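# Push utility cart through self-closing door into yellow bay

## Task

Get the utility cart from this room through the self-closing door and leave it parked in the yellow bay of the next room, with each of its four wheels fully within the taped outline and none touching the tape. The case of copy paper has to rest in the cart's top tray and must not overhang any tray edge. The door must be closed when you finish. Either robot or both may be used, but if any robot tips over or is left leaning, the task fails.

## Robot and tools

Robots: r1 and r2 are identical Hello Robot Stretch 4 units. Each has an omni-wheel base, a vertical mast carrying a lift, a telescoping arm pointing forward from the lift, and a wrist with yaw, pitch and roll ending in a two-finger gripper. A robot is roughly 1.6 m tall and its base rim lies within 0.23 m of the base origin. Loose objects may occasionally be nudged by outside disturbances.

Frames: the base frame sits on the floor beneath the base centre, x forward, y left, z up, metres. hand_pose (a point between open fingertips) is reported in this frame and may be slightly wrong. The odometry frame is the base frame where the robot started the scene; base_odometry counts wheel rotation only, so slip looks like travel. Heading is radians, left positive, -3.142 to 3.142. Each robot reports in its own frames, so judge where the robots are relative to each other only from images, lidar_m and wrist_depth_mm.

move: one call holds an action for r1, r2 or both, plus cameras (list of names, or ["all"], or []) and blocking, which must be false or the action is refused. The call returns in about 0.5 s while motion continues. Per robot you give base and/or joints, optionally speeds, pace, contact_limits; or end_of_arm alone with value "enable_torque" to re-power a limp wrist or gripper motor.
- base: a relative offset from where the base last reported itself (or, if still moving, from where it is when the command lands). translate_m: metres along x, forward positive, -2 to 2. strafe_m: metres along y, left positive, -2 to 2. rotate_rad: turn in place, counter-clockwise positive, -3.2 to 3.2. translate_m and strafe_m may be combined for a straight diagonal drive; rotation cannot be combined.
- joints: absolute targets by name. lift_m 0 to 1.2 m; arm_m 0 to 0.55 m; wrist_yaw_rad -1.134 to 4.276 (0 ahead, left positive, 3.14 folded back, above 3.4 risks hitting the arm); wrist_pitch_rad -1.117 to 4.259 (0 level, 1.57 pointing down); wrist_roll_rad -1.117 to 4.259 (0 fingers level, clockwise positive viewed from behind); gripper_m -0.038 to 0.141, the fingertip gap in metres, biased by up to 0.015. Out-of-range targets are clipped and reported.
- pace: "slow", "default", "fast" or "max"; base 0.1/0.3/0.4/0.6 m/s and 1/2/3/4 rad/s, lift 0.15/0.3/0.4/0.5 m/s, arm 0.1/0.4/0.6/0.7 m/s, wrist 1.82 rad/s always. A raised lift (above 0.2) slows the base, down to 0.3 m/s and 1 rad/s at 1.2.
- speeds: per-joint top speed overriding pace (lift_m, arm_m, wrist keys; not gripper_m).
- contact_limits: 0 (gentlest) to 1 per key arm_m, lift_m, translate_m, strafe_m, rotate_rad; default 0.5; place it next to its own command. A base limit persists until the next action naming base. arm_m at 0 still needs roughly 15 to 40 N to stop; for a gentle press, use 0 and aim 1 to 3 mm beyond contact.
A new move replaces only the targets it names; everything else keeps running. Separate calls start robots one after another.

wait: seconds 0 to 10, optional cameras; returns early once any running move finishes. wait(0) shows the "earlier move" line.
stop: brakes all running motion on both robots and returns when at rest; braked motions read "stopped". Also re-brakes slack wheels; check the "stop:" line and repeat if needed.
zoom_image: camera name and region [x0, y0, x1, y1] in pixels of that camera's latest image, top-left origin, at most 504 by 504.
finished_scene: scene = current scene number; irreversible; the goal must hold without the robots.

Reading results: "move" lists robots given motion; "as last shown" marks an uncommanded robot whose values are unchanged within noise. An empty move returns full state and images. base_status/joint_status: "moving", "done" (wheels turned the commanded amount, slip included), "off_target" (resting short, maybe still pushing), or unrequested stops: contact_stop (held back, goes slack), time_out (after 14 s, target dropped), limit_stop_at_own_body, limit_stop_at_tilt (lean over 6 degrees; lift, arm, wheels go slack), torque_fault. After any refused call or unrequested stop, later move, wait and finished_scene calls in that reply are skipped. on_its_own reports uncommanded behaviour. lidar_m: 12 distances, 30-degree sectors, 1st ahead, counter-clockwise (4th left, 7th behind, 10th right); "-" means nothing seen or closer than 0.25 m; it sees the other robot and table tops. wrist_depth_mm: 7x7 grid of depths in mm, 100 to 2000. turned_by_wheels vs turned_by_imu differing by over about 0.1 rad across one move means slip or collision. base_tilt in degrees (forward, right), each with a fixed bias up to about 3. motor_effort in percent with peak in brackets; servo_current in mA; a gripper squeeze after closing to 0.015 or more shows as a current rise.

Gripping: command a gap more than 0.015 below the object's width; to hook behind a handle or bar use -0.02 or less. Open before rotating base or wrist when fingers straddle a fixed rim.

Avoid: robots pressing on each other (never drive a base further once it touches the other robot, never close a gripper on the other's fingers); shared loads, since travel differs by up to about 3 cm per metre; turning or braking with over 1 kg held and arm_m above 0.2; hard pulls with a high gripper; gripper over the base with lift low (below about 0.2, or 0.45 pointing down); wrist tilted up while rolled or turned right; drops, slams, hard impacts with fixed or heavy things, and letting the paper fall.

Each tool is called after "Call:" by a JSON object that holds its "fn" and its "kwargs".

## Session

Call:
{"fn": "move", "kwargs": {"blocking": false}}

Scene clock: 0.00 s.
r1.base_odometry: x=+0.000 y=+0.000 heading=+0.000
r1.turned_by_wheels: +0.000
r1.turned_by_imu: +0.000
r1.base_tilt: forward=-1.6 right=+1.3
r1.lidar_m: 1.92 2.25 3.81 1.93 0.97 0.84 0.83 0.93 0.77 0.76 0.93 1.59
r1.base_status: not commanded
r1.joint_positions: lift_m=+0.127 arm_m=+0.000 wrist_yaw_rad=+3.089 wrist_pitch_rad=+0.002 wrist_roll_rad=+0.000 gripper_m=+0.056
r1.joint_status: not commanded
r1.measured_speeds: all 0
r1.motor_effort: lift_m=+20 arm_m=-4 wheel_0=+0 wheel_1=+1 wheel_2=+1
r1.servo_current: wrist_yaw_rad=39 wrist_pitch_rad=46 wrist_roll_rad=65 gripper_m=39
r1.hand_pose: x=-0.1125 y=+0.1024 z=+0.3046 quat_wxyz=(+0.026, -0.001, +0.000, +1.000) (m; r1's base frame)
r1.wrist_depth_mm: 137 138 - - - - - / 113 139 - - - - - / 117 140 224 - - - - / 137 161 - - - - - / - - - - - - - / - - 191 - 187 - - / 842 759 750 788 788 732 768
r2.base_odometry: x=+0.000 y=+0.000 heading=+0.000
r2.turned_by_wheels: +0.000
r2.turned_by_imu: +0.000
r2.base_tilt: forward=-0.6 right=+0.1
r2.lidar_m: 2.02 1.45 1.40 1.49 2.01 2.22 2.34 3.17 1.60 3.62 2.59 2.46
r2.base_status: not commanded
r2.joint_positions: lift_m=+0.295 arm_m=+0.000 wrist_yaw_rad=+3.133 wrist_pitch_rad=+0.002 wrist_roll_rad=+0.000 gripper_m=+0.056
r2.joint_status: not commanded
r2.measured_speeds: all 0
r2.motor_effort: lift_m=+18 arm_m=-4 wheel_0=+0 wheel_1=-1 wheel_2=+0
r2.servo_current: wrist_yaw_rad=46 wrist_pitch_rad=39 wrist_roll_rad=46 gripper_m=59
r2.hand_pose: x=-0.1167 y=+0.0898 z=+0.4727 quat_wxyz=(+0.004, -0.001, +0.000, +1.000) (m; r2's base frame)
r2.wrist_depth_mm: - 140 - - - - - / - 126 150 - - - - / - 130 185 - - - - / 144 143 272 - - - - / 229 - - - - - - / 226 1576 196 1576 190 1618 1464 / 226 1060 1138 - - 1025 1060
pictures: r1_head_camera, r1_head_left_camera, r1_head_right_camera, r1_wrist_camera, r2_head_camera, r2_head_left_camera, r2_head_right_camera, r2_wrist_camera
Images, in order (width x height): r1_head_camera 420x560, r1_head_left_camera 420x672, r1_head_right_camera 420x672, r1_wrist_camera 616x392, r2_head_camera 420x560, r2_head_left_camera 420x672, r2_head_right_camera 420x672, r2_wrist_camera 616x392.

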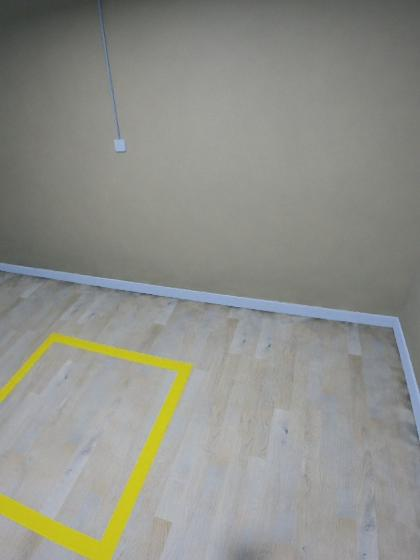

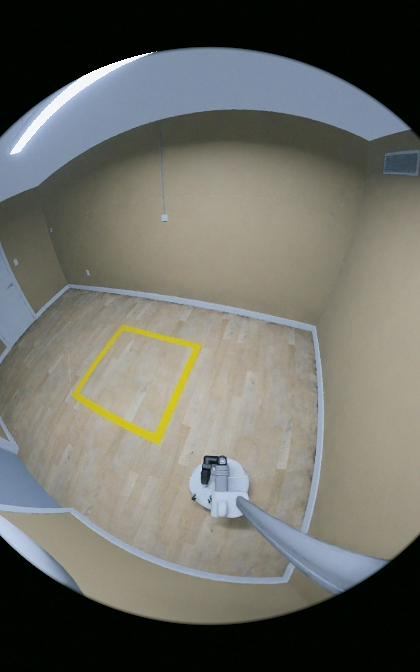

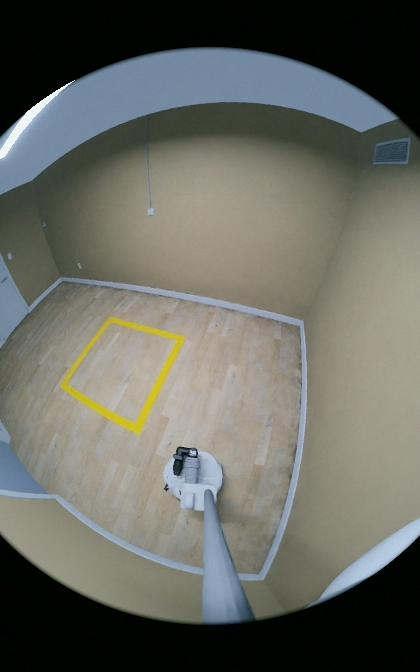

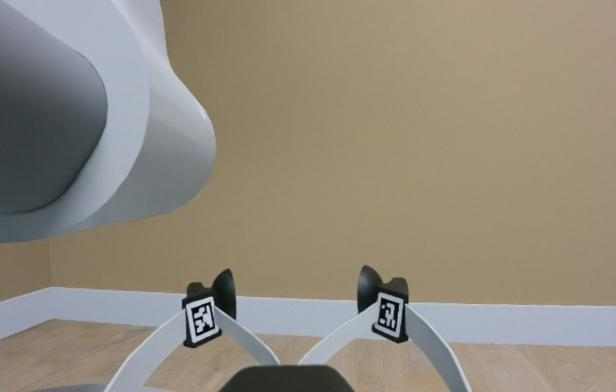

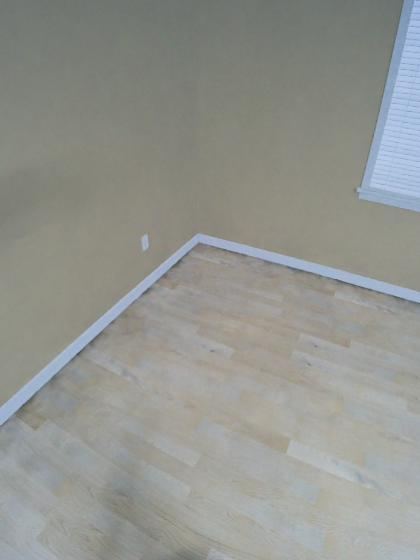

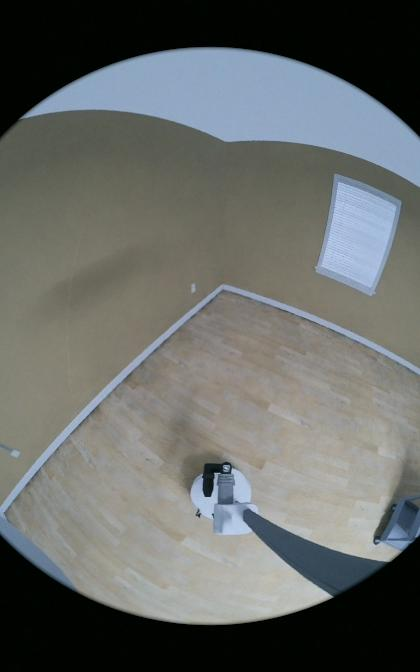

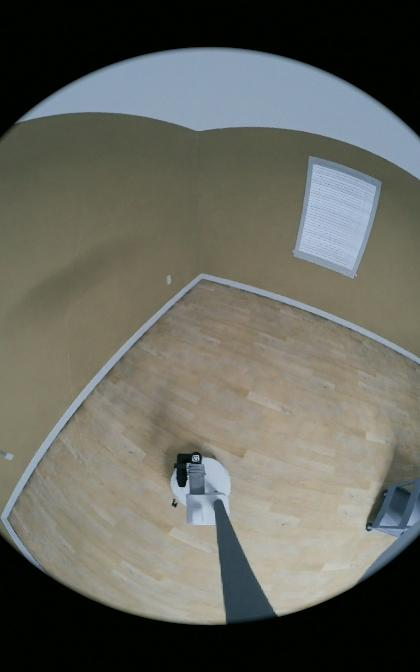

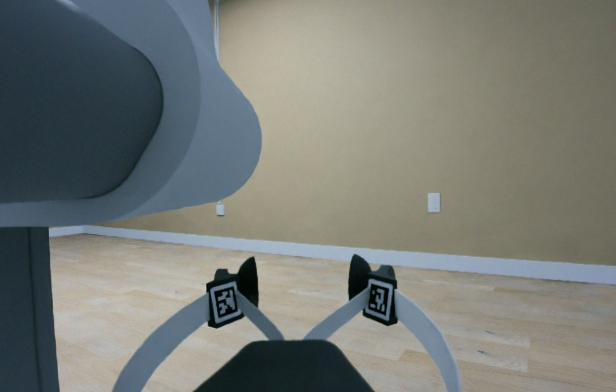

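Call:
{"fn": "move", "kwargs": {"r1": {"base":{"rotate_rad":1.3},"pace":"fast"}, "r2": {"base":{"rotate_rad":-1.9},"pace":"fast"}, "blocking": false}}

Call:
{"fn": "wait", "kwargs": {"seconds": 2.0}}

Call:
{"fn": "wait", "kwargs": {"seconds": 1, "cameras": ["r1_head_camera","r1_head_left_camera","r2_head_camera","r2_head_left_camera","r2_head_right_camera"]}}

Scene clock: 4.23 s.
move: r1 moving; r2 moving
r1.base_odometry: x=+0.000 y=+0.000 heading=+0.378
r1.turned_by_wheels: +0.378
r1.turned_by_imu: +0.379
r1.base_tilt: forward=-1.6 right=+1.2
r1.lidar_m: 2.06 3.10 2.42 1.11 0.86 0.81 0.91 0.78 0.78 0.85 1.27 1.93
r1.base_status: rotate_rad moving
r1.joint_positions: lift_m=+0.127 arm_m=+0.000 wrist_yaw_rad=+3.089 wrist_pitch_rad=+0.002 wrist_roll_rad=+0.000 gripper_m=+0.056
r1.joint_status: not commanded
r1.measured_speeds: translate_m=+0.000 strafe_m=+0.000 rotate_rad=+1.458 lift_m=+0.000 arm_m=+0.000 wrist_yaw_rad=+0.000 wrist_pitch_rad=+0.000 wrist_roll_rad=+0.000
r1.motor_effort: lift_m=+20(20) arm_m=-4(4) wheel_0=-9(10) wheel_1=-8(10) wheel_2=-9(9)
r1.servo_current: wrist_yaw_rad=59(59) wrist_pitch_rad=39(46) wrist_roll_rad=46(59) gripper_m=39(39)
r1.hand_pose: x=-0.1125 y=+0.1024 z=+0.3046 quat_wxyz=(+0.026, -0.001, +0.000, +1.000)
r1.wrist_depth_mm: 136 138 - - - - - / 113 139 - - - - - / 118 140 229 - - - - / 137 161 - - - - - / - - - - - - - / - 991 190 - 187 - - / 778 750 750 798 750 699 -
r2.base_odometry: x=+0.000 y=+0.000 heading=-0.378
r2.turned_by_wheels: -0.378
r2.turned_by_imu: -0.366
r2.base_tilt: forward=-0.7 right=+0.1
r2.lidar_m: 2.47 1.77 1.43 1.38 1.56 2.26 2.24 2.48 3.79 1.63 3.18 2.52
r2.base_status: rotate_rad moving
r2.joint_positions: lift_m=+0.295 arm_m=+0.000 wrist_yaw_rad=+3.133 wrist_pitch_rad=+0.002 wrist_roll_rad=+0.000 gripper_m=+0.056
r2.joint_status: not commanded
r2.measured_speeds: translate_m=+0.000 strafe_m=-0.001 rotate_rad=-1.461 lift_m=+0.000 arm_m=+0.000 wrist_yaw_rad=+0.000 wrist_pitch_rad=+0.000 wrist_roll_rad=+0.000
r2.motor_effort: lift_m=+18(18) arm_m=-4(4) wheel_0=+9(10) wheel_1=+10(12) wheel_2=+11(12)
r2.servo_current: wrist_yaw_rad=33(52) wrist_pitch_rad=39(46) wrist_roll_rad=52(52) gripper_m=39(59)
r2.hand_pose: x=-0.1167 y=+0.0898 z=+0.4727 quat_wxyz=(+0.004, -0.001, +0.000, +1.000)
r2.wrist_depth_mm: - 141 - - - - - / - 127 150 - - - - / - 130 184 - - - - / 144 143 272 - - - - / 229 - - - - - - / 227 1576 196 1576 190 1661 1464 / 226 1060 1138 - - 1060 1060
pictures: none

Scene clock: 5.33 s.
earlier move: r1 done; r2 moving
r1.base_odometry: x=+0.000 y=+0.000 heading=+1.300
r1.turned_by_wheels: +0.922
r1.turned_by_imu: +0.927
r1.base_tilt: forward=-1.5 right=+1.2
r1.lidar_m: 3.77 1.24 0.89 0.84 0.87 0.81 0.78 0.80 1.07 1.92 2.01 2.67
r1.base_status: done
r1.joint_positions: lift_m=+0.127 arm_m=+0.000 wrist_yaw_rad=+3.089 wrist_pitch_rad=+0.002 wrist_roll_rad=+0.000 gripper_m=+0.056
r1.joint_status: not commanded
r1.measured_speeds: all 0
r1.motor_effort: lift_m=+20(20) arm_m=-4(4) wheel_0=-2(11) wheel_1=+0(10) wheel_2=+0(10)
r1.servo_current: wrist_yaw_rad=59(59) wrist_pitch_rad=46(52) wrist_roll_rad=46(59) gripper_m=39(46)
r1.hand_pose: x=-0.1125 y=+0.1024 z=+0.3046 quat_wxyz=(+0.026, -0.001, +0.000, +1.000)
r1.wrist_depth_mm: 136 138 - - - - - / 113 139 - - - - - / 117 140 228 - - - - / 137 161 - - - - - / - - - - - - - / - - 190 - 188 - - / 788 707 750 143 798 778 831
r2.base_odometry: x=+0.000 y=+0.000 heading=-1.899
r2.turned_by_wheels: -1.521
r2.turned_by_imu: -1.481
r2.base_tilt: forward=-0.7 right=+0.1
r2.lidar_m: 1.60 3.05 2.48 2.48 1.70 1.41 1.40 1.62 2.24 2.24 2.49 1.81
r2.base_status: rotate_rad moving
r2.joint_positions: lift_m=+0.295 arm_m=+0.000 wrist_yaw_rad=+3.133 wrist_pitch_rad=+0.002 wrist_roll_rad=+0.000 gripper_m=+0.056
r2.joint_status: not commanded
r2.measured_speeds: translate_m=+0.000 strafe_m=+0.000 rotate_rad=-0.025 lift_m=+0.000 arm_m=+0.000 wrist_yaw_rad=+0.000 wrist_pitch_rad=+0.000 wrist_roll_rad=+0.000
r2.motor_effort: lift_m=+18(18) arm_m=-4(4) wheel_0=+2(13) wheel_1=+1(14) wheel_2=+3(12)
r2.servo_current: wrist_yaw_rad=33(59) wrist_pitch_rad=39(46) wrist_roll_rad=46(52) gripper_m=52(59)
r2.hand_pose: x=-0.1167 y=+0.0898 z=+0.4727 quat_wxyz=(+0.004, -0.001, +0.000, +1.000)
r2.wrist_depth_mm: - 141 - - - - - / - 126 141 - - - - / - 130 185 - - - - / 144 143 206 - - - - / 220 - - - - - - / 228 1430 193 171 190 - - / 227 1060 1118 - - 1025 1042
wait: 1.10 of 2 s (r1 has come to rest)
pictures: none

Scene clock: 5.63 s.
earlier move: r2 done
r1.base_odometry: x=+0.000 y=+0.000 heading=+1.300
r1.turned_by_wheels: +0.000
r1.turned_by_imu: +0.000
r1.base_tilt: forward=-1.6 right=+1.3
r1.lidar_m: 3.78 1.23 0.89 0.83 0.88 0.82 0.77 0.81 1.10 1.93 2.00 2.67
r1.base_status: done
r1.joint_positions: lift_m=+0.127 arm_m=+0.000 wrist_yaw_rad=+3.089 wrist_pitch_rad=+0.002 wrist_roll_rad=+0.000 gripper_m=+0.056
r1.joint_status: not commanded
r1.measured_speeds: all 0
r1.motor_effort: lift_m=+20(20) arm_m=-4(4) wheel_0=-3(11) wheel_1=+0(10) wheel_2=+0(10)
r1.servo_current: wrist_yaw_rad=52(65) wrist_pitch_rad=46(52) wrist_roll_rad=59(65) gripper_m=39(46)
r1.hand_pose: x=-0.1125 y=+0.1024 z=+0.3046 quat_wxyz=(+0.026, -0.001, +0.000, +1.000)
r1.wrist_depth_mm: 136 138 - - - - - / 113 139 - - - - - / 117 140 228 - - - - / 137 161 - - - - - / - - - - - - - / - - 191 - 187 - - / 788 707 750 143 778 768 809
r2.base_odometry: x=+0.000 y=+0.000 heading=-1.899
r2.turned_by_wheels: +0.000
r2.turned_by_imu: +0.000
r2.base_tilt: forward=-0.6 right=+0.0
r2.lidar_m: 1.63 3.03 2.48 2.51 1.71 1.39 1.41 1.58 2.25 2.23 2.51 1.79
r2.base_status: done
r2.joint_positions: lift_m=+0.295 arm_m=+0.000 wrist_yaw_rad=+3.133 wrist_pitch_rad=+0.002 wrist_roll_rad=+0.000 gripper_m=+0.056
r2.joint_status: not commanded
r2.measured_speeds: all 0
r2.motor_effort: lift_m=+18(18) arm_m=-4(4) wheel_0=+4(13) wheel_1=+1(14) wheel_2=+4(12)
r2.servo_current: wrist_yaw_rad=39(59) wrist_pitch_rad=46(46) wrist_roll_rad=39(52) gripper_m=46(59)
r2.hand_pose: x=-0.1167 y=+0.0898 z=+0.4727 quat_wxyz=(+0.004, -0.001, +0.000, +1.000)
r2.wrist_depth_mm: - 140 - - - - - / - 126 141 - - - - / - 129 185 - - - - / 144 143 207 - - - - / 220 - - - - - - / 227 1430 193 171 190 - - / 226 1078 1138 - - 1042 1060
wait: 0.30 of 1 s (r2 has come to rest)
Images, in order (width x height): r1_head_camera 420x560, r1_head_left_camera 420x672, r2_head_camera 420x560, r2_head_left_camera 420x672, r2_head_right_camera 420x672.

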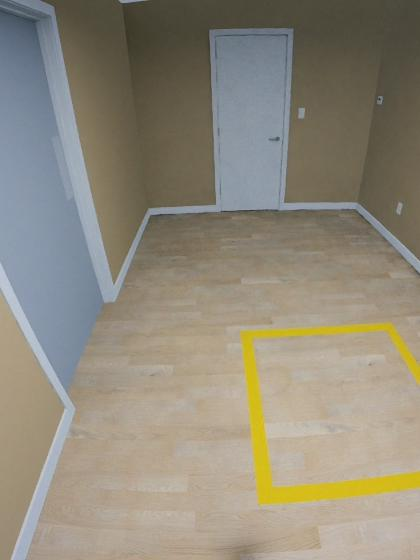

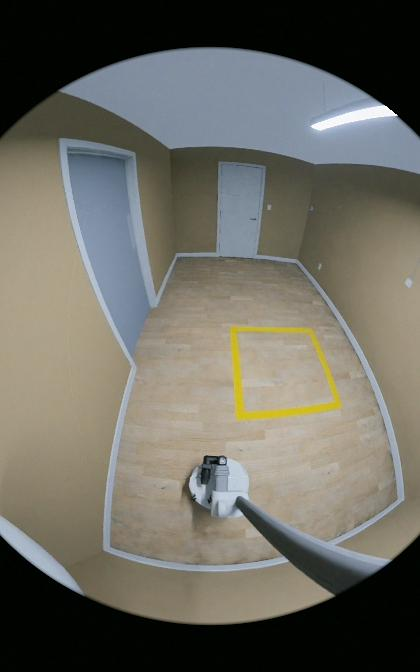

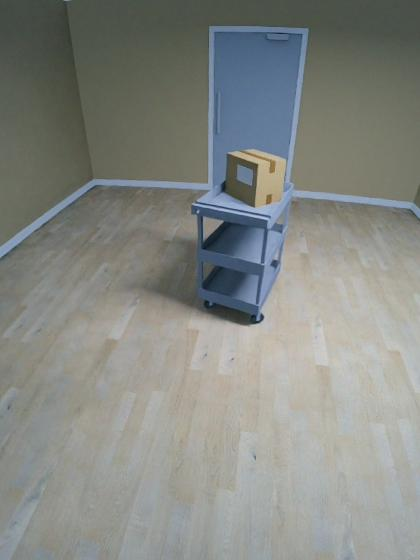

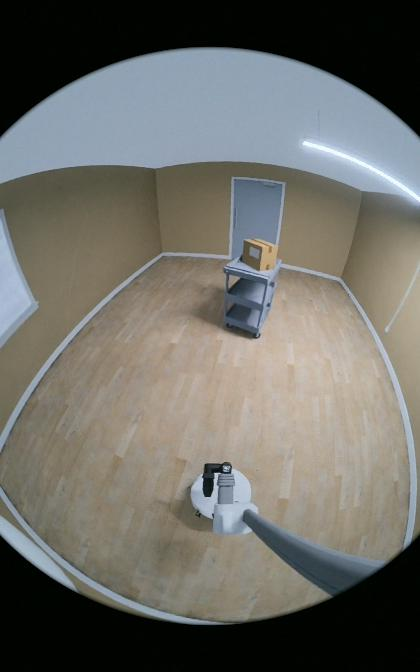

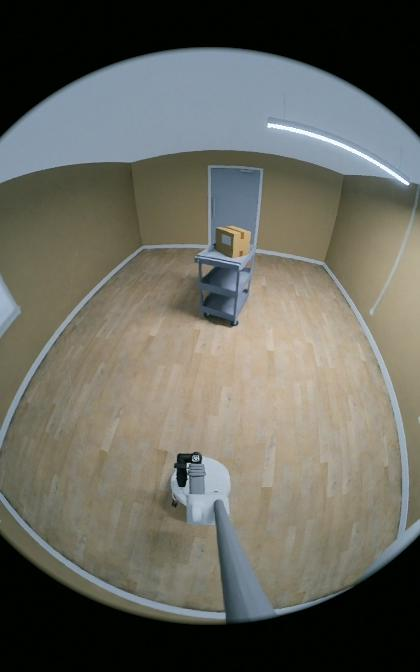

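Call:
{"fn": "zoom_image", "kwargs": {"camera": "r2_head_camera", "region": [150, 10, 350, 340]}}

Call:
{"fn": "zoom_image", "kwargs": {"camera": "r1_head_left_camera", "region": [40, 130, 420, 580]}}

Scaled by 1.527 from the camera's image (finer frame: 1200x1600).

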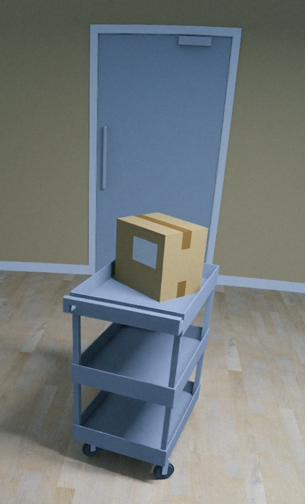

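Scaled by 1.120 from the camera's image (finer frame: 600x960).

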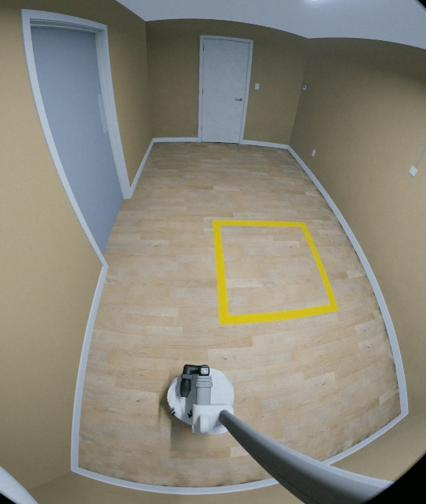

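Call:
{"fn": "move", "kwargs": {"r1": {"base":{"translate_m":1.55}}, "r2": {"base":{"translate_m":0.55},"joints":{"lift_m":0.85,"wrist_yaw_rad":0.0,"wrist_pitch_rad":0.4,"gripper_m":0.1}}, "blocking": false}}

Call:
{"fn": "wait", "kwargs": {"seconds": 7}}

Call:
{"fn": "wait", "kwargs": {"seconds": 4, "cameras": ["r2_head_camera","r2_wrist_camera"]}}

Call:
{"fn": "move", "kwargs": {"r1": {"base":{"rotate_rad":1.571}}, "blocking": false}}

Call:
{"fn": "wait", "kwargs": {"seconds": 3, "cameras": ["r1_head_camera","r1_head_right_camera"]}}

Scene clock: 62.50 s.
move: r1 moving; r2 moving
r1.base_odometry: x=+0.008 y=+0.030 heading=+1.300
r1.turned_by_wheels: +0.000
r1.turned_by_imu: +0.000
r1.base_tilt: forward=-1.6 right=+1.3
r1.lidar_m: 3.79 1.26 0.88 0.84 0.87 0.85 0.80 0.85 1.17 1.92 1.98 2.66
r1.base_status: translate_m moving
r1.joint_positions: lift_m=+0.127 arm_m=+0.000 wrist_yaw_rad=+3.089 wrist_pitch_rad=+0.002 wrist_roll_rad=+0.000 gripper_m=+0.056
r1.joint_status: not commanded
r1.measured_speeds: translate_m=+0.122 strafe_m=+0.000 rotate_rad=+0.000 lift_m=+0.000 arm_m=+0.000 wrist_yaw_rad=+0.000 wrist_pitch_rad=+0.000 wrist_roll_rad=+0.000
r1.motor_effort: lift_m=+20(20) arm_m=-4(4) wheel_0=+6(9) wheel_1=+3(8) wheel_2=-8(9)
r1.servo_current: wrist_yaw_rad=46(52) wrist_pitch_rad=46(46) wrist_roll_rad=59(65) gripper_m=39(46)
r1.hand_pose: x=-0.1125 y=+0.1024 z=+0.3046 quat_wxyz=(+0.026, -0.001, +0.000, +1.000)
r1.wrist_depth_mm: 137 138 - - - - - / 113 139 - - - - - / 116 139 224 - - - - / 137 160 - - - - - / - - - - - - - / - - 190 - 187 - - / 788 750 750 788 809 778 809
r2.base_odometry: x=-0.010 y=-0.030 heading=-1.899
r2.turned_by_wheels: +0.000
r2.turned_by_imu: +0.001
r2.base_tilt: forward=-0.6 right=+0.1
r2.lidar_m: 1.58 3.04 2.48 2.48 1.76 1.46 1.45 1.61 2.24 2.23 2.52 1.74
r2.base_status: translate_m moving
r2.joint_positions: lift_m=+0.333 arm_m=+0.000 wrist_yaw_rad=+2.570 wrist_pitch_rad=+0.392 wrist_roll_rad=+0.000 gripper_m=+0.075
r2.joint_status: lift_m moving; wrist_yaw_rad moving; wrist_pitch_rad moving; gripper_m moving
r2.measured_speeds: translate_m=+0.123 strafe_m=+0.000 rotate_rad=-0.001 lift_m=+0.146 arm_m=+0.000 wrist_yaw_rad=-1.738 wrist_pitch_rad=+0.307 wrist_roll_rad=+0.000
r2.motor_effort: lift_m=+22(24) arm_m=-4(4) wheel_0=+11(11) wheel_1=+7(9) wheel_2=-12(12)
r2.servo_current: wrist_yaw_rad=91(163) wrist_pitch_rad=46(104) wrist_roll_rad=52(59) gripper_m=78(85)
r2.hand_pose: x=-0.0060 y=+0.2177 z=+0.4007 quat_wxyz=(+0.276, -0.187, +0.055, +0.941)
r2.wrist_depth_mm: - - - - - - - / - - - - - - - / - - - - - 1808 1756 / 1308 1308 1336 1308 1308 1281 1255 / 1025 1025 1025 991 976 946 946 / 798 809 191 788 190 778 750 / 676 647 683 - 661 634 640
pictures: none

Scene clock: 65.33 s.
earlier move: r1 moving; r2 done
r1.base_odometry: x=+0.220 y=+0.791 heading=+1.300
r1.turned_by_wheels: +0.000
r1.turned_by_imu: +0.000
r1.base_tilt: forward=-1.6 right=+1.3
r1.lidar_m: 3.10 1.40 1.00 0.87 0.88 1.25 1.58 1.66 2.02 1.90 1.97 2.66
r1.base_status: translate_m moving
r1.joint_positions: lift_m=+0.127 arm_m=+0.000 wrist_yaw_rad=+3.089 wrist_pitch_rad=+0.002 wrist_roll_rad=+0.000 gripper_m=+0.056
r1.joint_status: not commanded
r1.measured_speeds: translate_m=+0.300 strafe_m=+0.000 rotate_rad=+0.000 lift_m=+0.000 arm_m=+0.000 wrist_yaw_rad=+0.000 wrist_pitch_rad=+0.000 wrist_roll_rad=+0.000
r1.motor_effort: lift_m=+20(20) arm_m=-4(4) wheel_0=+4(9) wheel_1=+5(8) wheel_2=-5(10)
r1.servo_current: wrist_yaw_rad=39(72) wrist_pitch_rad=39(52) wrist_roll_rad=59(65) gripper_m=46(52)
r1.hand_pose: x=-0.1125 y=+0.1024 z=+0.3046 quat_wxyz=(+0.026, -0.001, +0.000, +1.000)
r1.wrist_depth_mm: 136 138 - - - - - / 112 139 - - - - - / 116 139 220 - - - - / 137 158 - - - - - / - - - - - - - / 1182 1182 193 1182 187 1160 960 / 842 759 750 798 788 778 809
r2.base_odometry: x=-0.177 y=-0.521 heading=-1.899
r2.turned_by_wheels: +0.000
r2.turned_by_imu: +0.001
r2.base_tilt: forward=-0.6 right=+0.1
r2.lidar_m: 1.10 2.85 2.38 2.36 2.36 1.95 1.94 2.16 2.35 2.34 2.65 1.08
r2.base_status: done
r2.joint_positions: lift_m=+0.850 arm_m=+0.000 wrist_yaw_rad=+0.003 wrist_pitch_rad=+0.399 wrist_roll_rad=+0.000 gripper_m=+0.100
r2.joint_status: all done
r2.measured_speeds: all 0
r2.motor_effort: lift_m=+21(26) arm_m=-4(4) wheel_0=+4(11) wheel_1=+3(9) wheel_2=-3(14)
r2.servo_current: wrist_yaw_rad=52(163) wrist_pitch_rad=39(104) wrist_roll_rad=46(59) gripper_m=46(85)
r2.hand_pose: x=+0.4370 y=-0.0866 z=+0.9160 quat_wxyz=(+0.980, +0.000, +0.198, +0.001)
r2.wrist_depth_mm: - - - - 1160 - - / - - - - 1098 - - / - - - - 1537 - - / - - - - - - - / 1863 1863 1863 1756 224 1808 1756 / 1499 1537 193 1336 187 1464 1464 / 1281 1255 1281 - - 1205 1255
wait: 2.83 of 7 s (r2 has come to rest)
pictures: none

Scene clock: 68.67 s.
earlier move: r1 done
r1.base_odometry: x=+0.415 y=+1.493 heading=+1.300
r1.turned_by_wheels: +0.000
r1.turned_by_imu: +0.001
r1.base_tilt: forward=-1.6 right=+1.3
r1.lidar_m: 2.36 1.31 1.02 0.97 1.00 1.27 2.31 2.39 2.01 1.87 1.93 2.48
r1.base_status: done
r1.joint_positions: lift_m=+0.127 arm_m=+0.000 wrist_yaw_rad=+3.089 wrist_pitch_rad=+0.002 wrist_roll_rad=+0.000 gripper_m=+0.056
r1.joint_status: not commanded
r1.measured_speeds: all 0
r1.motor_effort: lift_m=+20(20) arm_m=-4(4) wheel_0=+2(9) wheel_1=+2(8) wheel_2=+0(10)
r1.servo_current: wrist_yaw_rad=65(72) wrist_pitch_rad=39(52) wrist_roll_rad=39(65) gripper_m=39(52)
r1.hand_pose: x=-0.1125 y=+0.1024 z=+0.3046 quat_wxyz=(+0.026, -0.001, +0.000, +1.000)
r1.wrist_depth_mm: 136 138 - - - - - / 113 139 - - - - - / 117 139 271 - - - - / 137 162 - - - - - / 1921 - - - - - - / 1308 1182 195 1182 187 1160 960 / 842 759 759 798 798 778 831
r2.base_odometry: x=-0.177 y=-0.521 heading=-1.899
r2.turned_by_wheels: +0.000
r2.turned_by_imu: +0.000
r2.base_tilt: forward=-0.7 right=+0.0
r2.lidar_m: 1.09 2.88 2.41 2.38 2.33 1.96 1.94 2.18 2.34 2.35 2.64 1.09
r2.base_status: done
r2.joint_positions: lift_m=+0.850 arm_m=+0.000 wrist_yaw_rad=+0.003 wrist_pitch_rad=+0.399 wrist_roll_rad=+0.000 gripper_m=+0.100
r2.joint_status: all done
r2.measured_speeds: all 0
r2.motor_effort: lift_m=+21(26) arm_m=-4(4) wheel_0=+4(11) wheel_1=+4(9) wheel_2=-3(14)
r2.servo_current: wrist_yaw_rad=46(163) wrist_pitch_rad=39(104) wrist_roll_rad=59(65) gripper_m=59(85)
r2.hand_pose: x=+0.4370 y=-0.0866 z=+0.9160 quat_wxyz=(+0.980, +0.000, +0.198, +0.001)
r2.wrist_depth_mm: - - - - 1118 - - / - - - - 1098 - - / - - - - 1576 - - / - - - - - - - / 1921 1863 1921 1756 224 1808 1808 / 1537 1537 194 1336 187 1397 1397 / 1336 1255 1281 - - 1229 1205
wait: 3.33 of 4 s (r1 has come to rest)
Images, in order (width x height): r2_head_camera 420x560, r2_wrist_camera 616x392.

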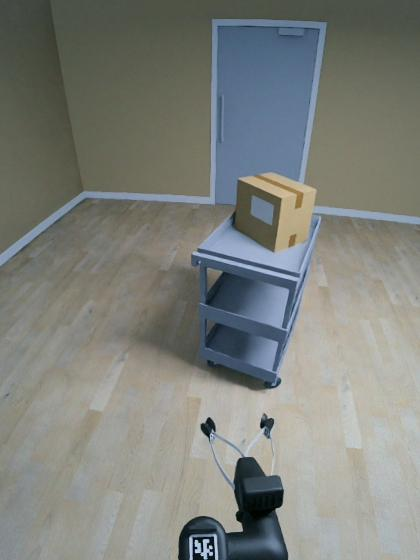

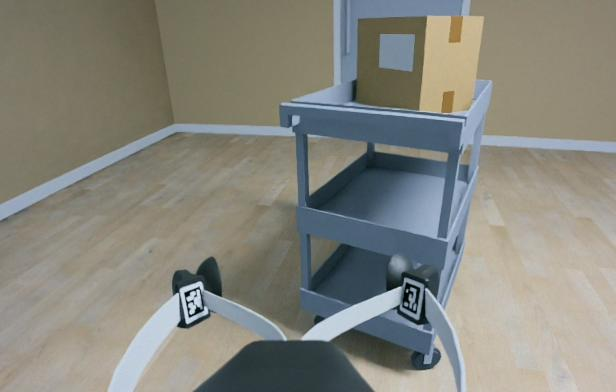

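Scene clock: 69.17 s.
move: r1 moving
r1.base_odometry: x=+0.415 y=+1.493 heading=+1.552
r1.turned_by_wheels: +0.252
r1.turned_by_imu: +0.252
r1.base_tilt: forward=-1.6 right=+1.3
r1.lidar_m: 1.96 1.07 0.97 0.96 1.02 1.72 2.30 2.25 1.90 1.89 2.17 2.39
r1.base_status: rotate_rad moving
r1.joint_positions: lift_m=+0.127 arm_m=+0.000 wrist_yaw_rad=+3.089 wrist_pitch_rad=+0.002 wrist_roll_rad=+0.000 gripper_m=+0.056
r1.joint_status: not commanded
r1.measured_speeds: translate_m=-0.001 strafe_m=-0.001 rotate_rad=+0.976 lift_m=+0.000 arm_m=+0.000 wrist_yaw_rad=+0.000 wrist_pitch_rad=+0.000 wrist_roll_rad=+0.000
r1.motor_effort: lift_m=+20(20) arm_m=-4(4) wheel_0=-8(8) wheel_1=-8(8) wheel_2=-8(8)
r1.servo_current: wrist_yaw_rad=52(59) wrist_pitch_rad=46(52) wrist_roll_rad=46(78) gripper_m=46(52)
r1.hand_pose: x=-0.1125 y=+0.1024 z=+0.3046 quat_wxyz=(+0.026, -0.001, +0.000, +1.000)
r1.wrist_depth_mm: 136 138 - - - - - / 113 140 - - - - - / 118 140 273 - - - - / 137 161 - - - - - / 1983 - - - - - - / 1182 1308 192 1205 187 1160 1138 / 854 741 189 809 788 778 820
r2: as last shown
r2.motor_effort: lift_m=+21(21) arm_m=-4(4) wheel_0=+5(5) wheel_1=+4(4) wheel_2=-3(3)
r2.servo_current: wrist_yaw_rad=46(59) wrist_pitch_rad=46(46) wrist_roll_rad=46(59) gripper_m=46(59)
pictures: none

Scene clock: 70.73 s.
earlier move: r1 done
r1.base_odometry: x=+0.415 y=+1.493 heading=+2.871
r1.turned_by_wheels: +1.319
r1.turned_by_imu: +1.326
r1.base_tilt: forward=-1.6 right=+1.2
r1.lidar_m: 0.96 0.99 1.25 2.32 2.39 1.99 1.86 1.97 2.55 2.39 1.35 1.02
r1.base_status: done
r1.joint_positions: lift_m=+0.127 arm_m=+0.000 wrist_yaw_rad=+3.089 wrist_pitch_rad=+0.002 wrist_roll_rad=+0.000 gripper_m=+0.056
r1.joint_status: not commanded
r1.measured_speeds: all 0
r1.motor_effort: lift_m=+20(20) arm_m=-4(4) wheel_0=-2(10) wheel_1=-1(8) wheel_2=-1(8)
r1.servo_current: wrist_yaw_rad=39(65) wrist_pitch_rad=39(52) wrist_roll_rad=46(78) gripper_m=39(52)
r1.hand_pose: x=-0.1125 y=+0.1024 z=+0.3046 quat_wxyz=(+0.026, -0.001, +0.000, +1.000)
r1.wrist_depth_mm: 136 138 - - - - - / 114 139 - - - - - / 117 140 267 - - - - / 138 162 - - - - - / 1708 - 1983 - - - - / 1205 1205 194 1205 187 1160 1229 / 854 750 759 788 788 768 809
r2.base_odometry: x=-0.177 y=-0.521 heading=-1.899
r2.turned_by_wheels: +0.000
r2.turned_by_imu: +0.000
r2.base_tilt: forward=-0.7 right=+0.0
r2.lidar_m: 1.09 2.90 2.37 2.38 2.34 1.97 1.94 2.21 2.32 2.33 2.67 1.07
r2.base_status: not commanded
r2.joint_positions: lift_m=+0.850 arm_m=+0.000 wrist_yaw_rad=+0.003 wrist_pitch_rad=+0.399 wrist_roll_rad=+0.000 gripper_m=+0.100
r2.joint_status: not commanded
r2.measured_speeds: all 0
r2.motor_effort: lift_m=+21(21) arm_m=-4(4) wheel_0=+4(5) wheel_1=+4(4) wheel_2=-3(3)
r2.servo_current: wrist_yaw_rad=46(59) wrist_pitch_rad=39(46) wrist_roll_rad=52(59) gripper_m=39(59)
r2.hand_pose: x=+0.4370 y=-0.0866 z=+0.9160 quat_wxyz=(+0.980, +0.000, +0.198, +0.001)
r2.wrist_depth_mm: - - - - 1118 - - / - - - - 1118 - - / - - - - 1618 - - / - - - - - - - / 1863 1808 1921 1756 224 1808 1756 / 1537 1537 194 1366 187 1464 1464 / 1281 1255 1308 - - 1205 1229
wait: 1.57 of 3 s (r1 has come to rest)
Images, in order (width x height): r1_head_camera 420x560, r1_head_right_camera 420x672.

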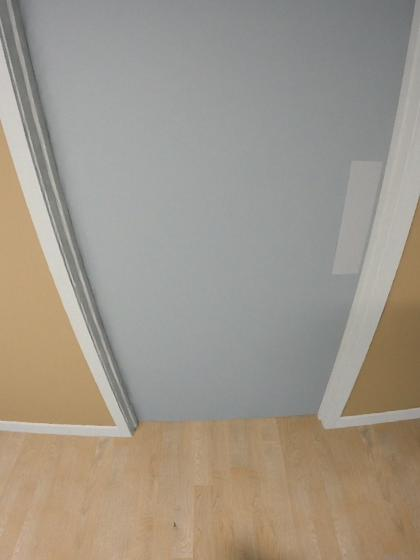

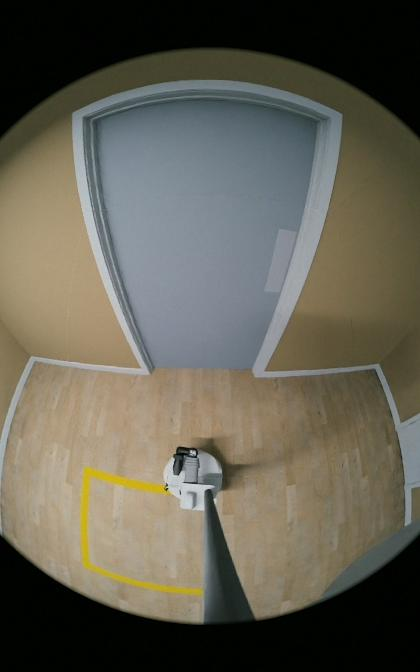

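Call:
{"fn": "move", "kwargs": {"r1": {"base":{"translate_m":0.69,"strafe_m":-0.15}}, "r2": {"base":{"rotate_rad":-0.35},"joints":{"wrist_roll_rad":1.57,"wrist_pitch_rad":0.3}}, "blocking": false}}

Call:
{"fn": "wait", "kwargs": {"seconds": 1.5}}

Call:
{"fn": "move", "kwargs": {"r2": {"base":{"strafe_m":0.325}}, "blocking": false}}

Call:
{"fn": "wait", "kwargs": {"seconds": 4}}

Call:
{"fn": "wait", "kwargs": {"seconds": 2, "cameras": ["r2_head_camera","r2_wrist_camera","r1_head_camera"]}}

Call:
{"fn": "move", "kwargs": {"r1": {"base":{"translate_m":1.0},"pace":"slow","contact_limits":{"translate_m":0.8}}, "blocking": false}}

Scene clock: 92.53 s.
move: r1 moving; r2 moving
r1.base_odometry: x=+0.386 y=+1.508 heading=+2.871
r1.turned_by_wheels: +0.000
r1.turned_by_imu: +0.000
r1.base_tilt: forward=-1.6 right=+1.3
r1.lidar_m: 0.95 0.98 1.21 2.32 2.39 2.02 1.91 2.00 2.51 2.38 1.28 0.99
r1.base_status: translate_m moving; strafe_m moving
r1.joint_positions: lift_m=+0.127 arm_m=+0.000 wrist_yaw_rad=+3.089 wrist_pitch_rad=+0.002 wrist_roll_rad=+0.000 gripper_m=+0.056
r1.joint_status: not commanded
r1.measured_speeds: translate_m=+0.120 strafe_m=-0.028 rotate_rad=-0.002 lift_m=+0.000 arm_m=+0.000 wrist_yaw_rad=+0.000 wrist_pitch_rad=+0.000 wrist_roll_rad=+0.000
r1.motor_effort: lift_m=+20(20) arm_m=-4(4) wheel_0=+8(8) wheel_1=+4(4) wheel_2=-8(10)
r1.servo_current: wrist_yaw_rad=39(72) wrist_pitch_rad=46(46) wrist_roll_rad=59(59) gripper_m=39(46)
r1.hand_pose: x=-0.1125 y=+0.1024 z=+0.3046 quat_wxyz=(+0.026, -0.001, +0.000, +1.000)
r1.wrist_depth_mm: 136 138 - - - - - / 113 139 - - - - - / 118 140 272 - - - - / 137 161 - - - - - / 1661 1618 - - - - - / 1205 1205 193 1205 187 1160 1229 / 831 750 759 788 788 788 820
r2.base_odometry: x=-0.177 y=-0.521 heading=-2.137
r2.turned_by_wheels: -0.238
r2.turned_by_imu: -0.231
r2.base_tilt: forward=-0.7 right=+0.1
r2.lidar_m: 1.06 3.51 2.53 2.37 2.49 2.03 1.95 2.02 2.44 2.31 2.44 3.26
r2.base_status: rotate_rad moving
r2.joint_positions: lift_m=+0.850 arm_m=+0.000 wrist_yaw_rad=+0.003 wrist_pitch_rad=+0.308 wrist_roll_rad=+0.589 gripper_m=+0.100
r2.joint_status: wrist_pitch_rad moving; wrist_roll_rad moving
r2.measured_speeds: translate_m=+0.000 strafe_m=+0.001 rotate_rad=-0.697 lift_m=+0.000 arm_m=+0.000 wrist_yaw_rad=+0.000 wrist_pitch_rad=-0.001 wrist_roll_rad=+1.820
r2.motor_effort: lift_m=+21(21) arm_m=-4(4) wheel_0=+5(10) wheel_1=+5(10) wheel_2=+5(11)
r2.servo_current: wrist_yaw_rad=39(59) wrist_pitch_rad=33(98) wrist_roll_rad=85(124) gripper_m=52(59)
r2.hand_pose: x=+0.4460 y=-0.0866 z=+0.9405 quat_wxyz=(+0.946, +0.287, +0.147, -0.043)
r2.wrist_depth_mm: - - - - - - - / - - - - - - - / - - 1229 1182 - - 1863 / - - 991 976 - 1863 1464 / - - - - 1661 1464 1281 / - - 193 1078 185 1205 1118 / - - 1921 - - 1118 991
pictures: none

Scene clock: 93.53 s.
earlier move: r1 moving; r2 done
r1.base_odometry: x=+0.171 y=+1.622 heading=+2.871
r1.turned_by_wheels: +0.000
r1.turned_by_imu: +0.000
r1.base_tilt: forward=-1.6 right=+1.3
r1.lidar_m: 0.71 0.73 0.83 2.19 2.47 2.26 2.15 2.23 2.46 2.32 0.96 0.75
r1.base_status: translate_m moving; strafe_m moving
r1.joint_positions: lift_m=+0.127 arm_m=+0.000 wrist_yaw_rad=+3.089 wrist_pitch_rad=+0.002 wrist_roll_rad=+0.000 gripper_m=+0.056
r1.joint_status: not commanded
r1.measured_speeds: translate_m=+0.292 strafe_m=-0.064 rotate_rad=-0.005 lift_m=+0.000 arm_m=+0.000 wrist_yaw_rad=+0.000 wrist_pitch_rad=+0.000 wrist_roll_rad=+0.000
r1.motor_effort: lift_m=+20(20) arm_m=-4(4) wheel_0=+4(11) wheel_1=+4(7) wheel_2=-5(10)
r1.servo_current: wrist_yaw_rad=39(72) wrist_pitch_rad=52(52) wrist_roll_rad=46(72) gripper_m=39(46)
r1.hand_pose: x=-0.1125 y=+0.1024 z=+0.3046 quat_wxyz=(+0.026, -0.001, +0.000, +1.000)
r1.wrist_depth_mm: 136 138 - - - - - / 113 139 - - - - - / 117 139 273 - - - - / 137 162 - - - - - / 1921 - - - - - - / 1182 1229 194 1182 187 1160 1138 / 842 750 759 798 788 778 831
r2.base_odometry: x=-0.177 y=-0.521 heading=-2.248
r2.turned_by_wheels: -0.111
r2.turned_by_imu: -0.108
r2.base_tilt: forward=-0.6 right=+0.0
r2.lidar_m: 1.08 1.19 2.63 2.35 2.43 2.15 1.93 1.98 2.48 2.34 2.35 2.95
r2.base_status: done
r2.joint_positions: lift_m=+0.850 arm_m=+0.000 wrist_yaw_rad=+0.003 wrist_pitch_rad=+0.308 wrist_roll_rad=+1.568 gripper_m=+0.100
r2.joint_status: all done
r2.measured_speeds: all 0
r2.motor_effort: lift_m=+21(21) arm_m=-4(4) wheel_0=+3(10) wheel_1=+1(10) wheel_2=+3(11)
r2.servo_current: wrist_yaw_rad=39(59) wrist_pitch_rad=52(98) wrist_roll_rad=46(130) gripper_m=52(59)
r2.hand_pose: x=+0.4460 y=-0.0867 z=+0.9405 quat_wxyz=(+0.700, +0.698, +0.110, -0.107)
r2.wrist_depth_mm: - - - - 1808 1281 1008 / - - - - 1921 1281 1008 / - - - - 1863 1308 1008 / - - - - 1661 1336 1025 / - - 1182 1537 1025 1205 1025 / - - 190 946 187 1182 1025 / - - - - 1661 1281 1008
wait: 1.00 of 1.5 s (r2 has come to rest)
pictures: none

Scene clock: 94.03 s.
earlier move: r1 moving
move: r2 moving
r1.base_odometry: x=+0.039 y=+1.691 heading=+2.871
r1.turned_by_wheels: +0.000
r1.turned_by_imu: +0.000
r1.base_tilt: forward=-1.6 right=+1.3
r1.lidar_m: 0.56 0.56 0.73 1.70 2.50 2.41 2.29 2.36 2.41 2.29 0.75 0.59
r1.base_status: translate_m moving; strafe_m moving
r1.joint_positions: lift_m=+0.127 arm_m=+0.000 wrist_yaw_rad=+3.089 wrist_pitch_rad=+0.002 wrist_roll_rad=+0.000 gripper_m=+0.056
r1.joint_status: not commanded
r1.measured_speeds: translate_m=+0.294 strafe_m=-0.063 rotate_rad=+0.002 lift_m=+0.000 arm_m=+0.000 wrist_yaw_rad=+0.000 wrist_pitch_rad=+0.000 wrist_roll_rad=+0.000
r1.motor_effort: lift_m=+20(20) arm_m=-4(4) wheel_0=+5(8) wheel_1=+2(5) wheel_2=-5(6)
r1.servo_current: wrist_yaw_rad=39(52) wrist_pitch_rad=33(52) wrist_roll_rad=52(59) gripper_m=39(39)
r1.hand_pose: x=-0.1125 y=+0.1024 z=+0.3046 quat_wxyz=(+0.026, -0.001, +0.000, +1.000)
r1.wrist_depth_mm: 136 138 - - - - - / 113 139 - - - - - / 117 140 272 - - - - / 137 162 - - - - - / 1921 - - - - - - / 1182 1205 194 1182 188 1182 1138 / 842 759 750 798 798 788 820
r2.base_odometry: x=-0.149 y=-0.543 heading=-2.248
r2.turned_by_wheels: +0.000
r2.turned_by_imu: +0.000
r2.base_tilt: forward=-0.7 right=+0.1
r2.lidar_m: 1.07 1.18 2.60 2.34 2.33 2.15 1.93 1.96 2.44 2.37 2.40 3.00
r2.base_status: strafe_m moving
r2.joint_positions: lift_m=+0.850 arm_m=+0.000 wrist_yaw_rad=+0.003 wrist_pitch_rad=+0.308 wrist_roll_rad=+1.568 gripper_m=+0.100
r2.joint_status: not commanded
r2.measured_speeds: translate_m=+0.001 strafe_m=+0.141 rotate_rad=-0.008 lift_m=+0.000 arm_m=+0.000 wrist_yaw_rad=+0.000 wrist_pitch_rad=+0.000 wrist_roll_rad=+0.000
r2.motor_effort: lift_m=+21(21) arm_m=-4(4) wheel_0=-13(13) wheel_1=+10(11) wheel_2=-1(3)
r2.servo_current: wrist_yaw_rad=39(59) wrist_pitch_rad=46(52) wrist_roll_rad=52(59) gripper_m=46(52)
r2.hand_pose: x=+0.4460 y=-0.0867 z=+0.9405 quat_wxyz=(+0.700, +0.698, +0.109, -0.107)
r2.wrist_depth_mm: - - - - 1863 1255 1008 / - - - - 1808 1308 1008 / - - - - 1863 1308 1025 / - - - - 1661 1281 1008 / - - 1138 1618 1025 1182 1025 / - - 192 946 187 1182 1025 / - - - - - 1281 1008
pictures: none

Scene clock: 95.87 s.
earlier move: r1 done; r2 moving
r1.base_odometry: x=-0.210 y=+1.822 heading=+2.871
r1.turned_by_wheels: +0.000
r1.turned_by_imu: +0.000
r1.base_tilt: forward=-1.6 right=+1.3
r1.lidar_m: 0.28 0.30 0.37 0.80 2.57 2.69 2.57 2.68 2.32 1.06 0.43 0.30
r1.base_status: done
r1.joint_positions: lift_m=+0.127 arm_m=+0.000 wrist_yaw_rad=+3.089 wrist_pitch_rad=+0.002 wrist_roll_rad=+0.000 gripper_m=+0.056
r1.joint_status: not commanded
r1.measured_speeds: all 0
r1.motor_effort: lift_m=+20(20) arm_m=-4(4) wheel_0=+3(8) wheel_1=+1(7) wheel_2=+0(6)
r1.servo_current: wrist_yaw_rad=46(65) wrist_pitch_rad=39(52) wrist_roll_rad=33(72) gripper_m=39(52)
r1.hand_pose: x=-0.1125 y=+0.1024 z=+0.3046 quat_wxyz=(+0.026, -0.001, +0.000, +1.000)
r1.wrist_depth_mm: 136 138 - - - - - / 113 139 - - - - - / 117 140 271 - - - - / 137 161 - - - - - / 1921 - - - - - - / 1182 1205 194 1205 187 1281 1160 / 854 750 750 143 798 768 809
r2.base_odometry: x=+0.076 y=-0.724 heading=-2.248
r2.turned_by_wheels: +0.000
r2.turned_by_imu: +0.000
r2.base_tilt: forward=-0.7 right=+0.1
r2.lidar_m: 1.11 3.49 2.30 2.04 2.10 2.19 2.00 2.03 2.50 2.65 2.69 1.13
r2.base_status: strafe_m moving
r2.joint_positions: lift_m=+0.850 arm_m=+0.000 wrist_yaw_rad=+0.003 wrist_pitch_rad=+0.308 wrist_roll_rad=+1.568 gripper_m=+0.100
r2.joint_status: not commanded
r2.measured_speeds: all 0
r2.motor_effort: lift_m=+21(21) arm_m=-4(4) wheel_0=-3(14) wheel_1=+2(12) wheel_2=+0(3)
r2.servo_current: wrist_yaw_rad=46(59) wrist_pitch_rad=52(59) wrist_roll_rad=39(59) gripper_m=52(59)
r2.hand_pose: x=+0.4460 y=-0.0867 z=+0.9406 quat_wxyz=(+0.700, +0.698, +0.109, -0.107)
r2.wrist_depth_mm: - - - - 1808 1281 991 / - - - - 1863 1308 991 / - - 1182 1537 1008 1205 1025 / - - 1205 1576 1060 1182 1025 / - - 1281 - 1078 1255 1025 / - - 192 - 194 1205 1025 / - - - - 1661 1397 1008
wait: 1.83 of 4 s (r1 has come to rest)
pictures: none

Scene clock: 95.97 s.
earlier move: r2 done
r1.base_odometry: x=-0.210 y=+1.822 heading=+2.871
r1.turned_by_wheels: +0.000
r1.turned_by_imu: +0.000
r1.base_tilt: forward=-1.6 right=+1.3
r1.lidar_m: 0.27 0.30 0.43 0.80 2.59 2.71 2.57 2.68 2.37 1.06 0.42 0.30
r1.base_status: done
r1.joint_positions: lift_m=+0.127 arm_m=+0.000 wrist_yaw_rad=+3.089 wrist_pitch_rad=+0.002 wrist_roll_rad=+0.000 gripper_m=+0.056
r1.joint_status: not commanded
r1.measured_speeds: all 0
r1.motor_effort: lift_m=+20(20) arm_m=-4(4) wheel_0=+3(8) wheel_1=+2(7) wheel_2=+0(6)
r1.servo_current: wrist_yaw_rad=46(65) wrist_pitch_rad=46(52) wrist_roll_rad=52(72) gripper_m=46(52)
r1.hand_pose: x=-0.1125 y=+0.1024 z=+0.3046 quat_wxyz=(+0.026, -0.001, +0.000, +1.000)
r1.wrist_depth_mm: 136 139 - - - - - / 113 139 - - - - - / 117 140 270 - - - - / 137 161 - - - - - / 1921 - - - - - - / 1182 1229 194 1229 187 1281 1160 / 854 750 759 143 798 798 809
r2.base_odometry: x=+0.076 y=-0.724 heading=-2.248
r2.turned_by_wheels: +0.000
r2.turned_by_imu: +0.000
r2.base_tilt: forward=-0.7 right=+0.1
r2.lidar_m: 1.09 3.48 2.29 2.06 2.10 2.18 1.97 2.02 2.51 2.66 2.68 1.11
r2.base_status: done
r2.joint_positions: lift_m=+0.850 arm_m=+0.000 wrist_yaw_rad=+0.003 wrist_pitch_rad=+0.308 wrist_roll_rad=+1.568 gripper_m=+0.100
r2.joint_status: not commanded
r2.measured_speeds: all 0
r2.motor_effort: lift_m=+21(21) arm_m=-4(4) wheel_0=-2(14) wheel_1=+2(12) wheel_2=+0(3)
r2.servo_current: wrist_yaw_rad=46(59) wrist_pitch_rad=52(59) wrist_roll_rad=46(59) gripper_m=52(59)
r2.hand_pose: x=+0.4460 y=-0.0867 z=+0.9406 quat_wxyz=(+0.700, +0.698, +0.109, -0.107)
r2.wrist_depth_mm: - - - - 1863 1281 991 / - - - - 1808 1308 1025 / - - 1160 1576 1025 1229 1025 / - - 1182 1576 1042 1182 1025 / - - 1308 - 1060 1229 1025 / - - 193 - 194 1182 1025 / - - - - 1708 1366 1008
wait: 0.10 of 2 s (r2 has come to rest)
pictures: r1_head_camera, r2_head_camera, r2_wrist_camera
Images, in order (width x height): r1_head_camera 420x560, r2_head_camera 420x560, r2_wrist_camera 616x392.

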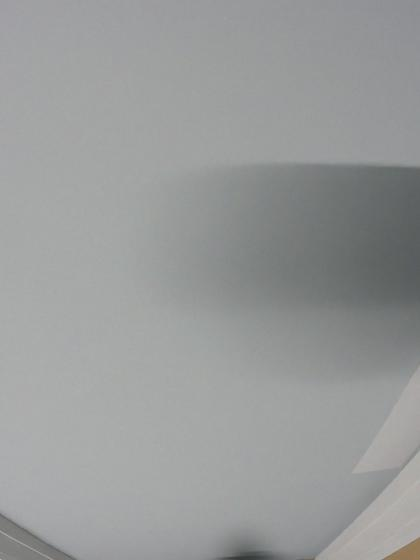

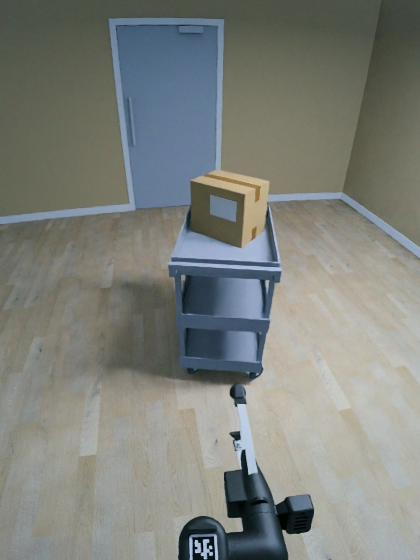

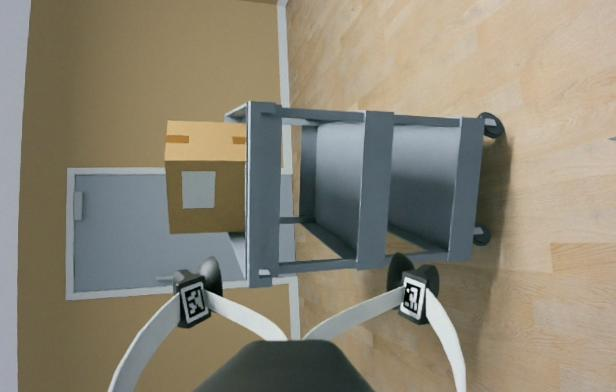

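Scene clock: 96.47 s.
move: r1 moving
r1.base_odometry: x=-0.222 y=+1.826 heading=+2.872
r1.turned_by_wheels: +0.000
r1.turned_by_imu: +0.000
r1.base_tilt: forward=-1.6 right=+1.3
r1.lidar_m: 0.26 0.29 0.42 0.71 2.56 2.71 2.59 2.67 2.32 0.98 0.41 0.26
r1.base_status: translate_m moving
r1.joint_positions: lift_m=+0.127 arm_m=+0.000 wrist_yaw_rad=+3.089 wrist_pitch_rad=+0.002 wrist_roll_rad=+0.000 gripper_m=+0.056
r1.joint_status: not commanded
r1.measured_speeds: translate_m=+0.048 strafe_m=+0.000 rotate_rad=-0.001 lift_m=+0.000 arm_m=+0.000 wrist_yaw_rad=+0.000 wrist_pitch_rad=+0.000 wrist_roll_rad=+0.000
r1.motor_effort: lift_m=+20(20) arm_m=-4(4) wheel_0=+2(8) wheel_1=+5(6) wheel_2=-5(7)
r1.servo_current: wrist_yaw_rad=46(72) wrist_pitch_rad=46(46) wrist_roll_rad=52(52) gripper_m=39(46)
r1.contact_limits: translate_m 0.8
r1.hand_pose: x=-0.1125 y=+0.1024 z=+0.3046 quat_wxyz=(+0.026, -0.001, +0.000, +1.000)
r1.wrist_depth_mm: 136 138 - - - - - / 113 139 - - - - - / 117 140 270 - - - - / 138 160 - - - - - / 1921 - - - - - - / 1182 1205 193 1205 187 1308 1138 / 842 750 750 154 788 778 820
r2: as last shown
r2.motor_effort: lift_m=+21(21) arm_m=-4(4) wheel_0=-2(2) wheel_1=+1(2) wheel_2=+0(0)
pictures: none

Call:
{"fn": "zoom_image", "kwargs": {"camera": "r2_head_camera", "region": [150, 150, 300, 300]}}

Call:
{"fn": "wait", "kwargs": {"seconds": 9, "cameras": ["r1_head_left_camera","r1_head_right_camera","r2_head_camera"]}}

Scaled by 3.360 from the camera's image (finer frame: 1200x1600).
This view is cut from an older image: the scene may have changed since it was taken.

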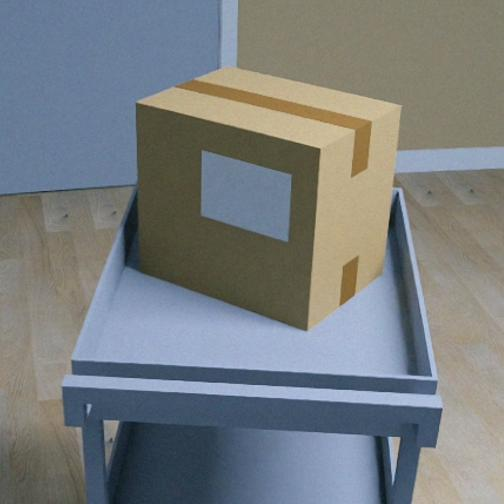

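Scene clock: 107.23 s.
earlier move: r1 done
r1.base_odometry: x=-1.174 y=+2.089 heading=+2.872
r1.turned_by_wheels: +0.000
r1.turned_by_imu: +0.003
r1.base_tilt: forward=-1.6 right=+1.3
r1.lidar_m: 1.40 0.25 3.32 0.25 0.26 0.79 3.62 0.70 0.87 2.19 2.26 2.99
r1.base_status: done
r1.joint_positions: lift_m=+0.127 arm_m=+0.000 wrist_yaw_rad=+3.092 wrist_pitch_rad=+0.002 wrist_roll_rad=+0.000 gripper_m=+0.056
r1.joint_status: not commanded
r1.measured_speeds: all 0
r1.motor_effort: lift_m=+20(20) arm_m=+5(10) wheel_0=+2(22) wheel_1=+8(17) wheel_2=-6(19)
r1.servo_current: wrist_yaw_rad=52(91) wrist_pitch_rad=33(52) wrist_roll_rad=52(78) gripper_m=39(52)
r1.contact_limits: translate_m 0.8
r1.hand_pose: x=-0.1129 y=+0.1016 z=+0.3046 quat_wxyz=(+0.025, -0.001, +0.000, +1.000)
r1.wrist_depth_mm: - 136 - - - - 504 / - 137 - - - - 521 / 109 137 202 - - - 521 / 124 138 - - - - 539 / 741 - - - - - 530 / 750 1182 193 1182 187 1182 521 / 741 759 750 798 798 788 521
r2.base_odometry: x=+0.076 y=-0.724 heading=-2.248
r2.turned_by_wheels: +0.000
r2.turned_by_imu: +0.002
r2.base_tilt: forward=-0.7 right=+0.1
r2.lidar_m: 1.09 3.47 2.27 2.05 2.09 2.18 1.99 2.04 2.52 2.67 2.65 1.13
r2.base_status: not commanded
r2.joint_positions: lift_m=+0.850 arm_m=+0.000 wrist_yaw_rad=+0.003 wrist_pitch_rad=+0.308 wrist_roll_rad=+1.568 gripper_m=+0.100
r2.joint_status: not commanded
r2.measured_speeds: all 0
r2.motor_effort: lift_m=+21(21) arm_m=-4(4) wheel_0=-2(3) wheel_1=+2(2) wheel_2=+0(1)
r2.servo_current: wrist_yaw_rad=39(65) wrist_pitch_rad=52(59) wrist_roll_rad=52(65) gripper_m=52(59)
r2.hand_pose: x=+0.4460 y=-0.0867 z=+0.9406 quat_wxyz=(+0.700, +0.698, +0.109, -0.107)
r2.wrist_depth_mm: - - - - 1863 1281 1008 / - - - - 1863 1281 991 / - - 1182 1576 1025 1205 1008 / - - 1182 1537 1042 1182 1008 / - - 1281 - 1078 1205 1025 / - - 193 - 194 1182 1008 / - - - - 1661 1366 1025
wait: 5.60 of 9 s (r1 has come to rest)
Images, in order (width x height): r1_head_left_camera 420x672, r1_head_right_camera 420x672, r2_head_camera 420x560.

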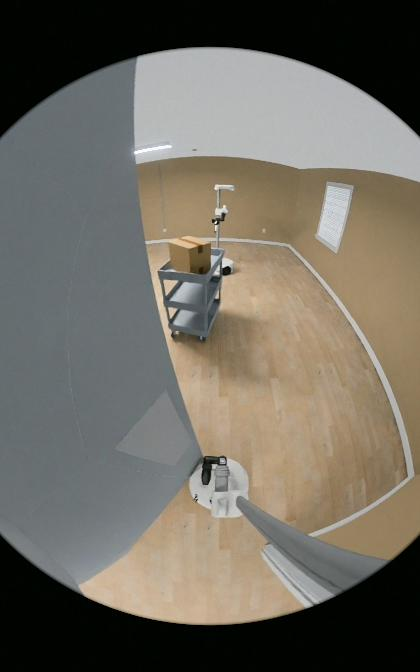

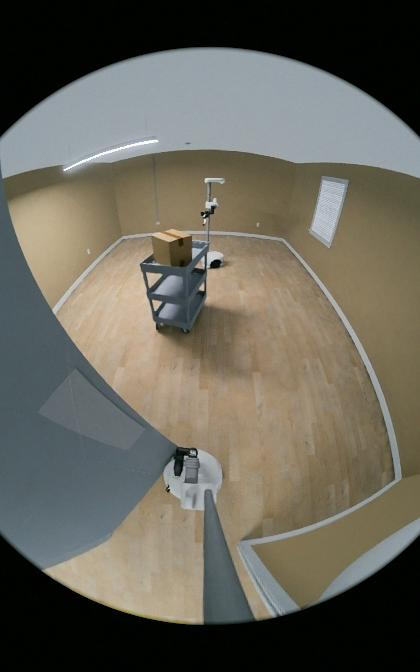

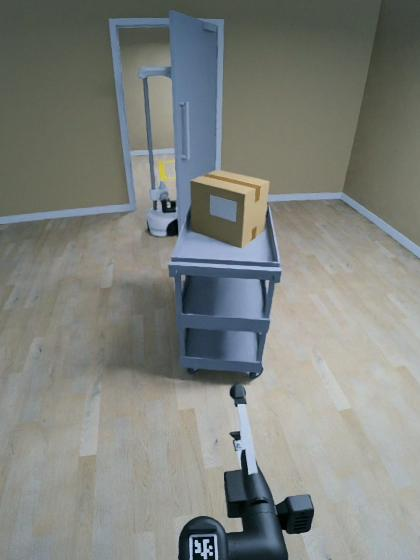

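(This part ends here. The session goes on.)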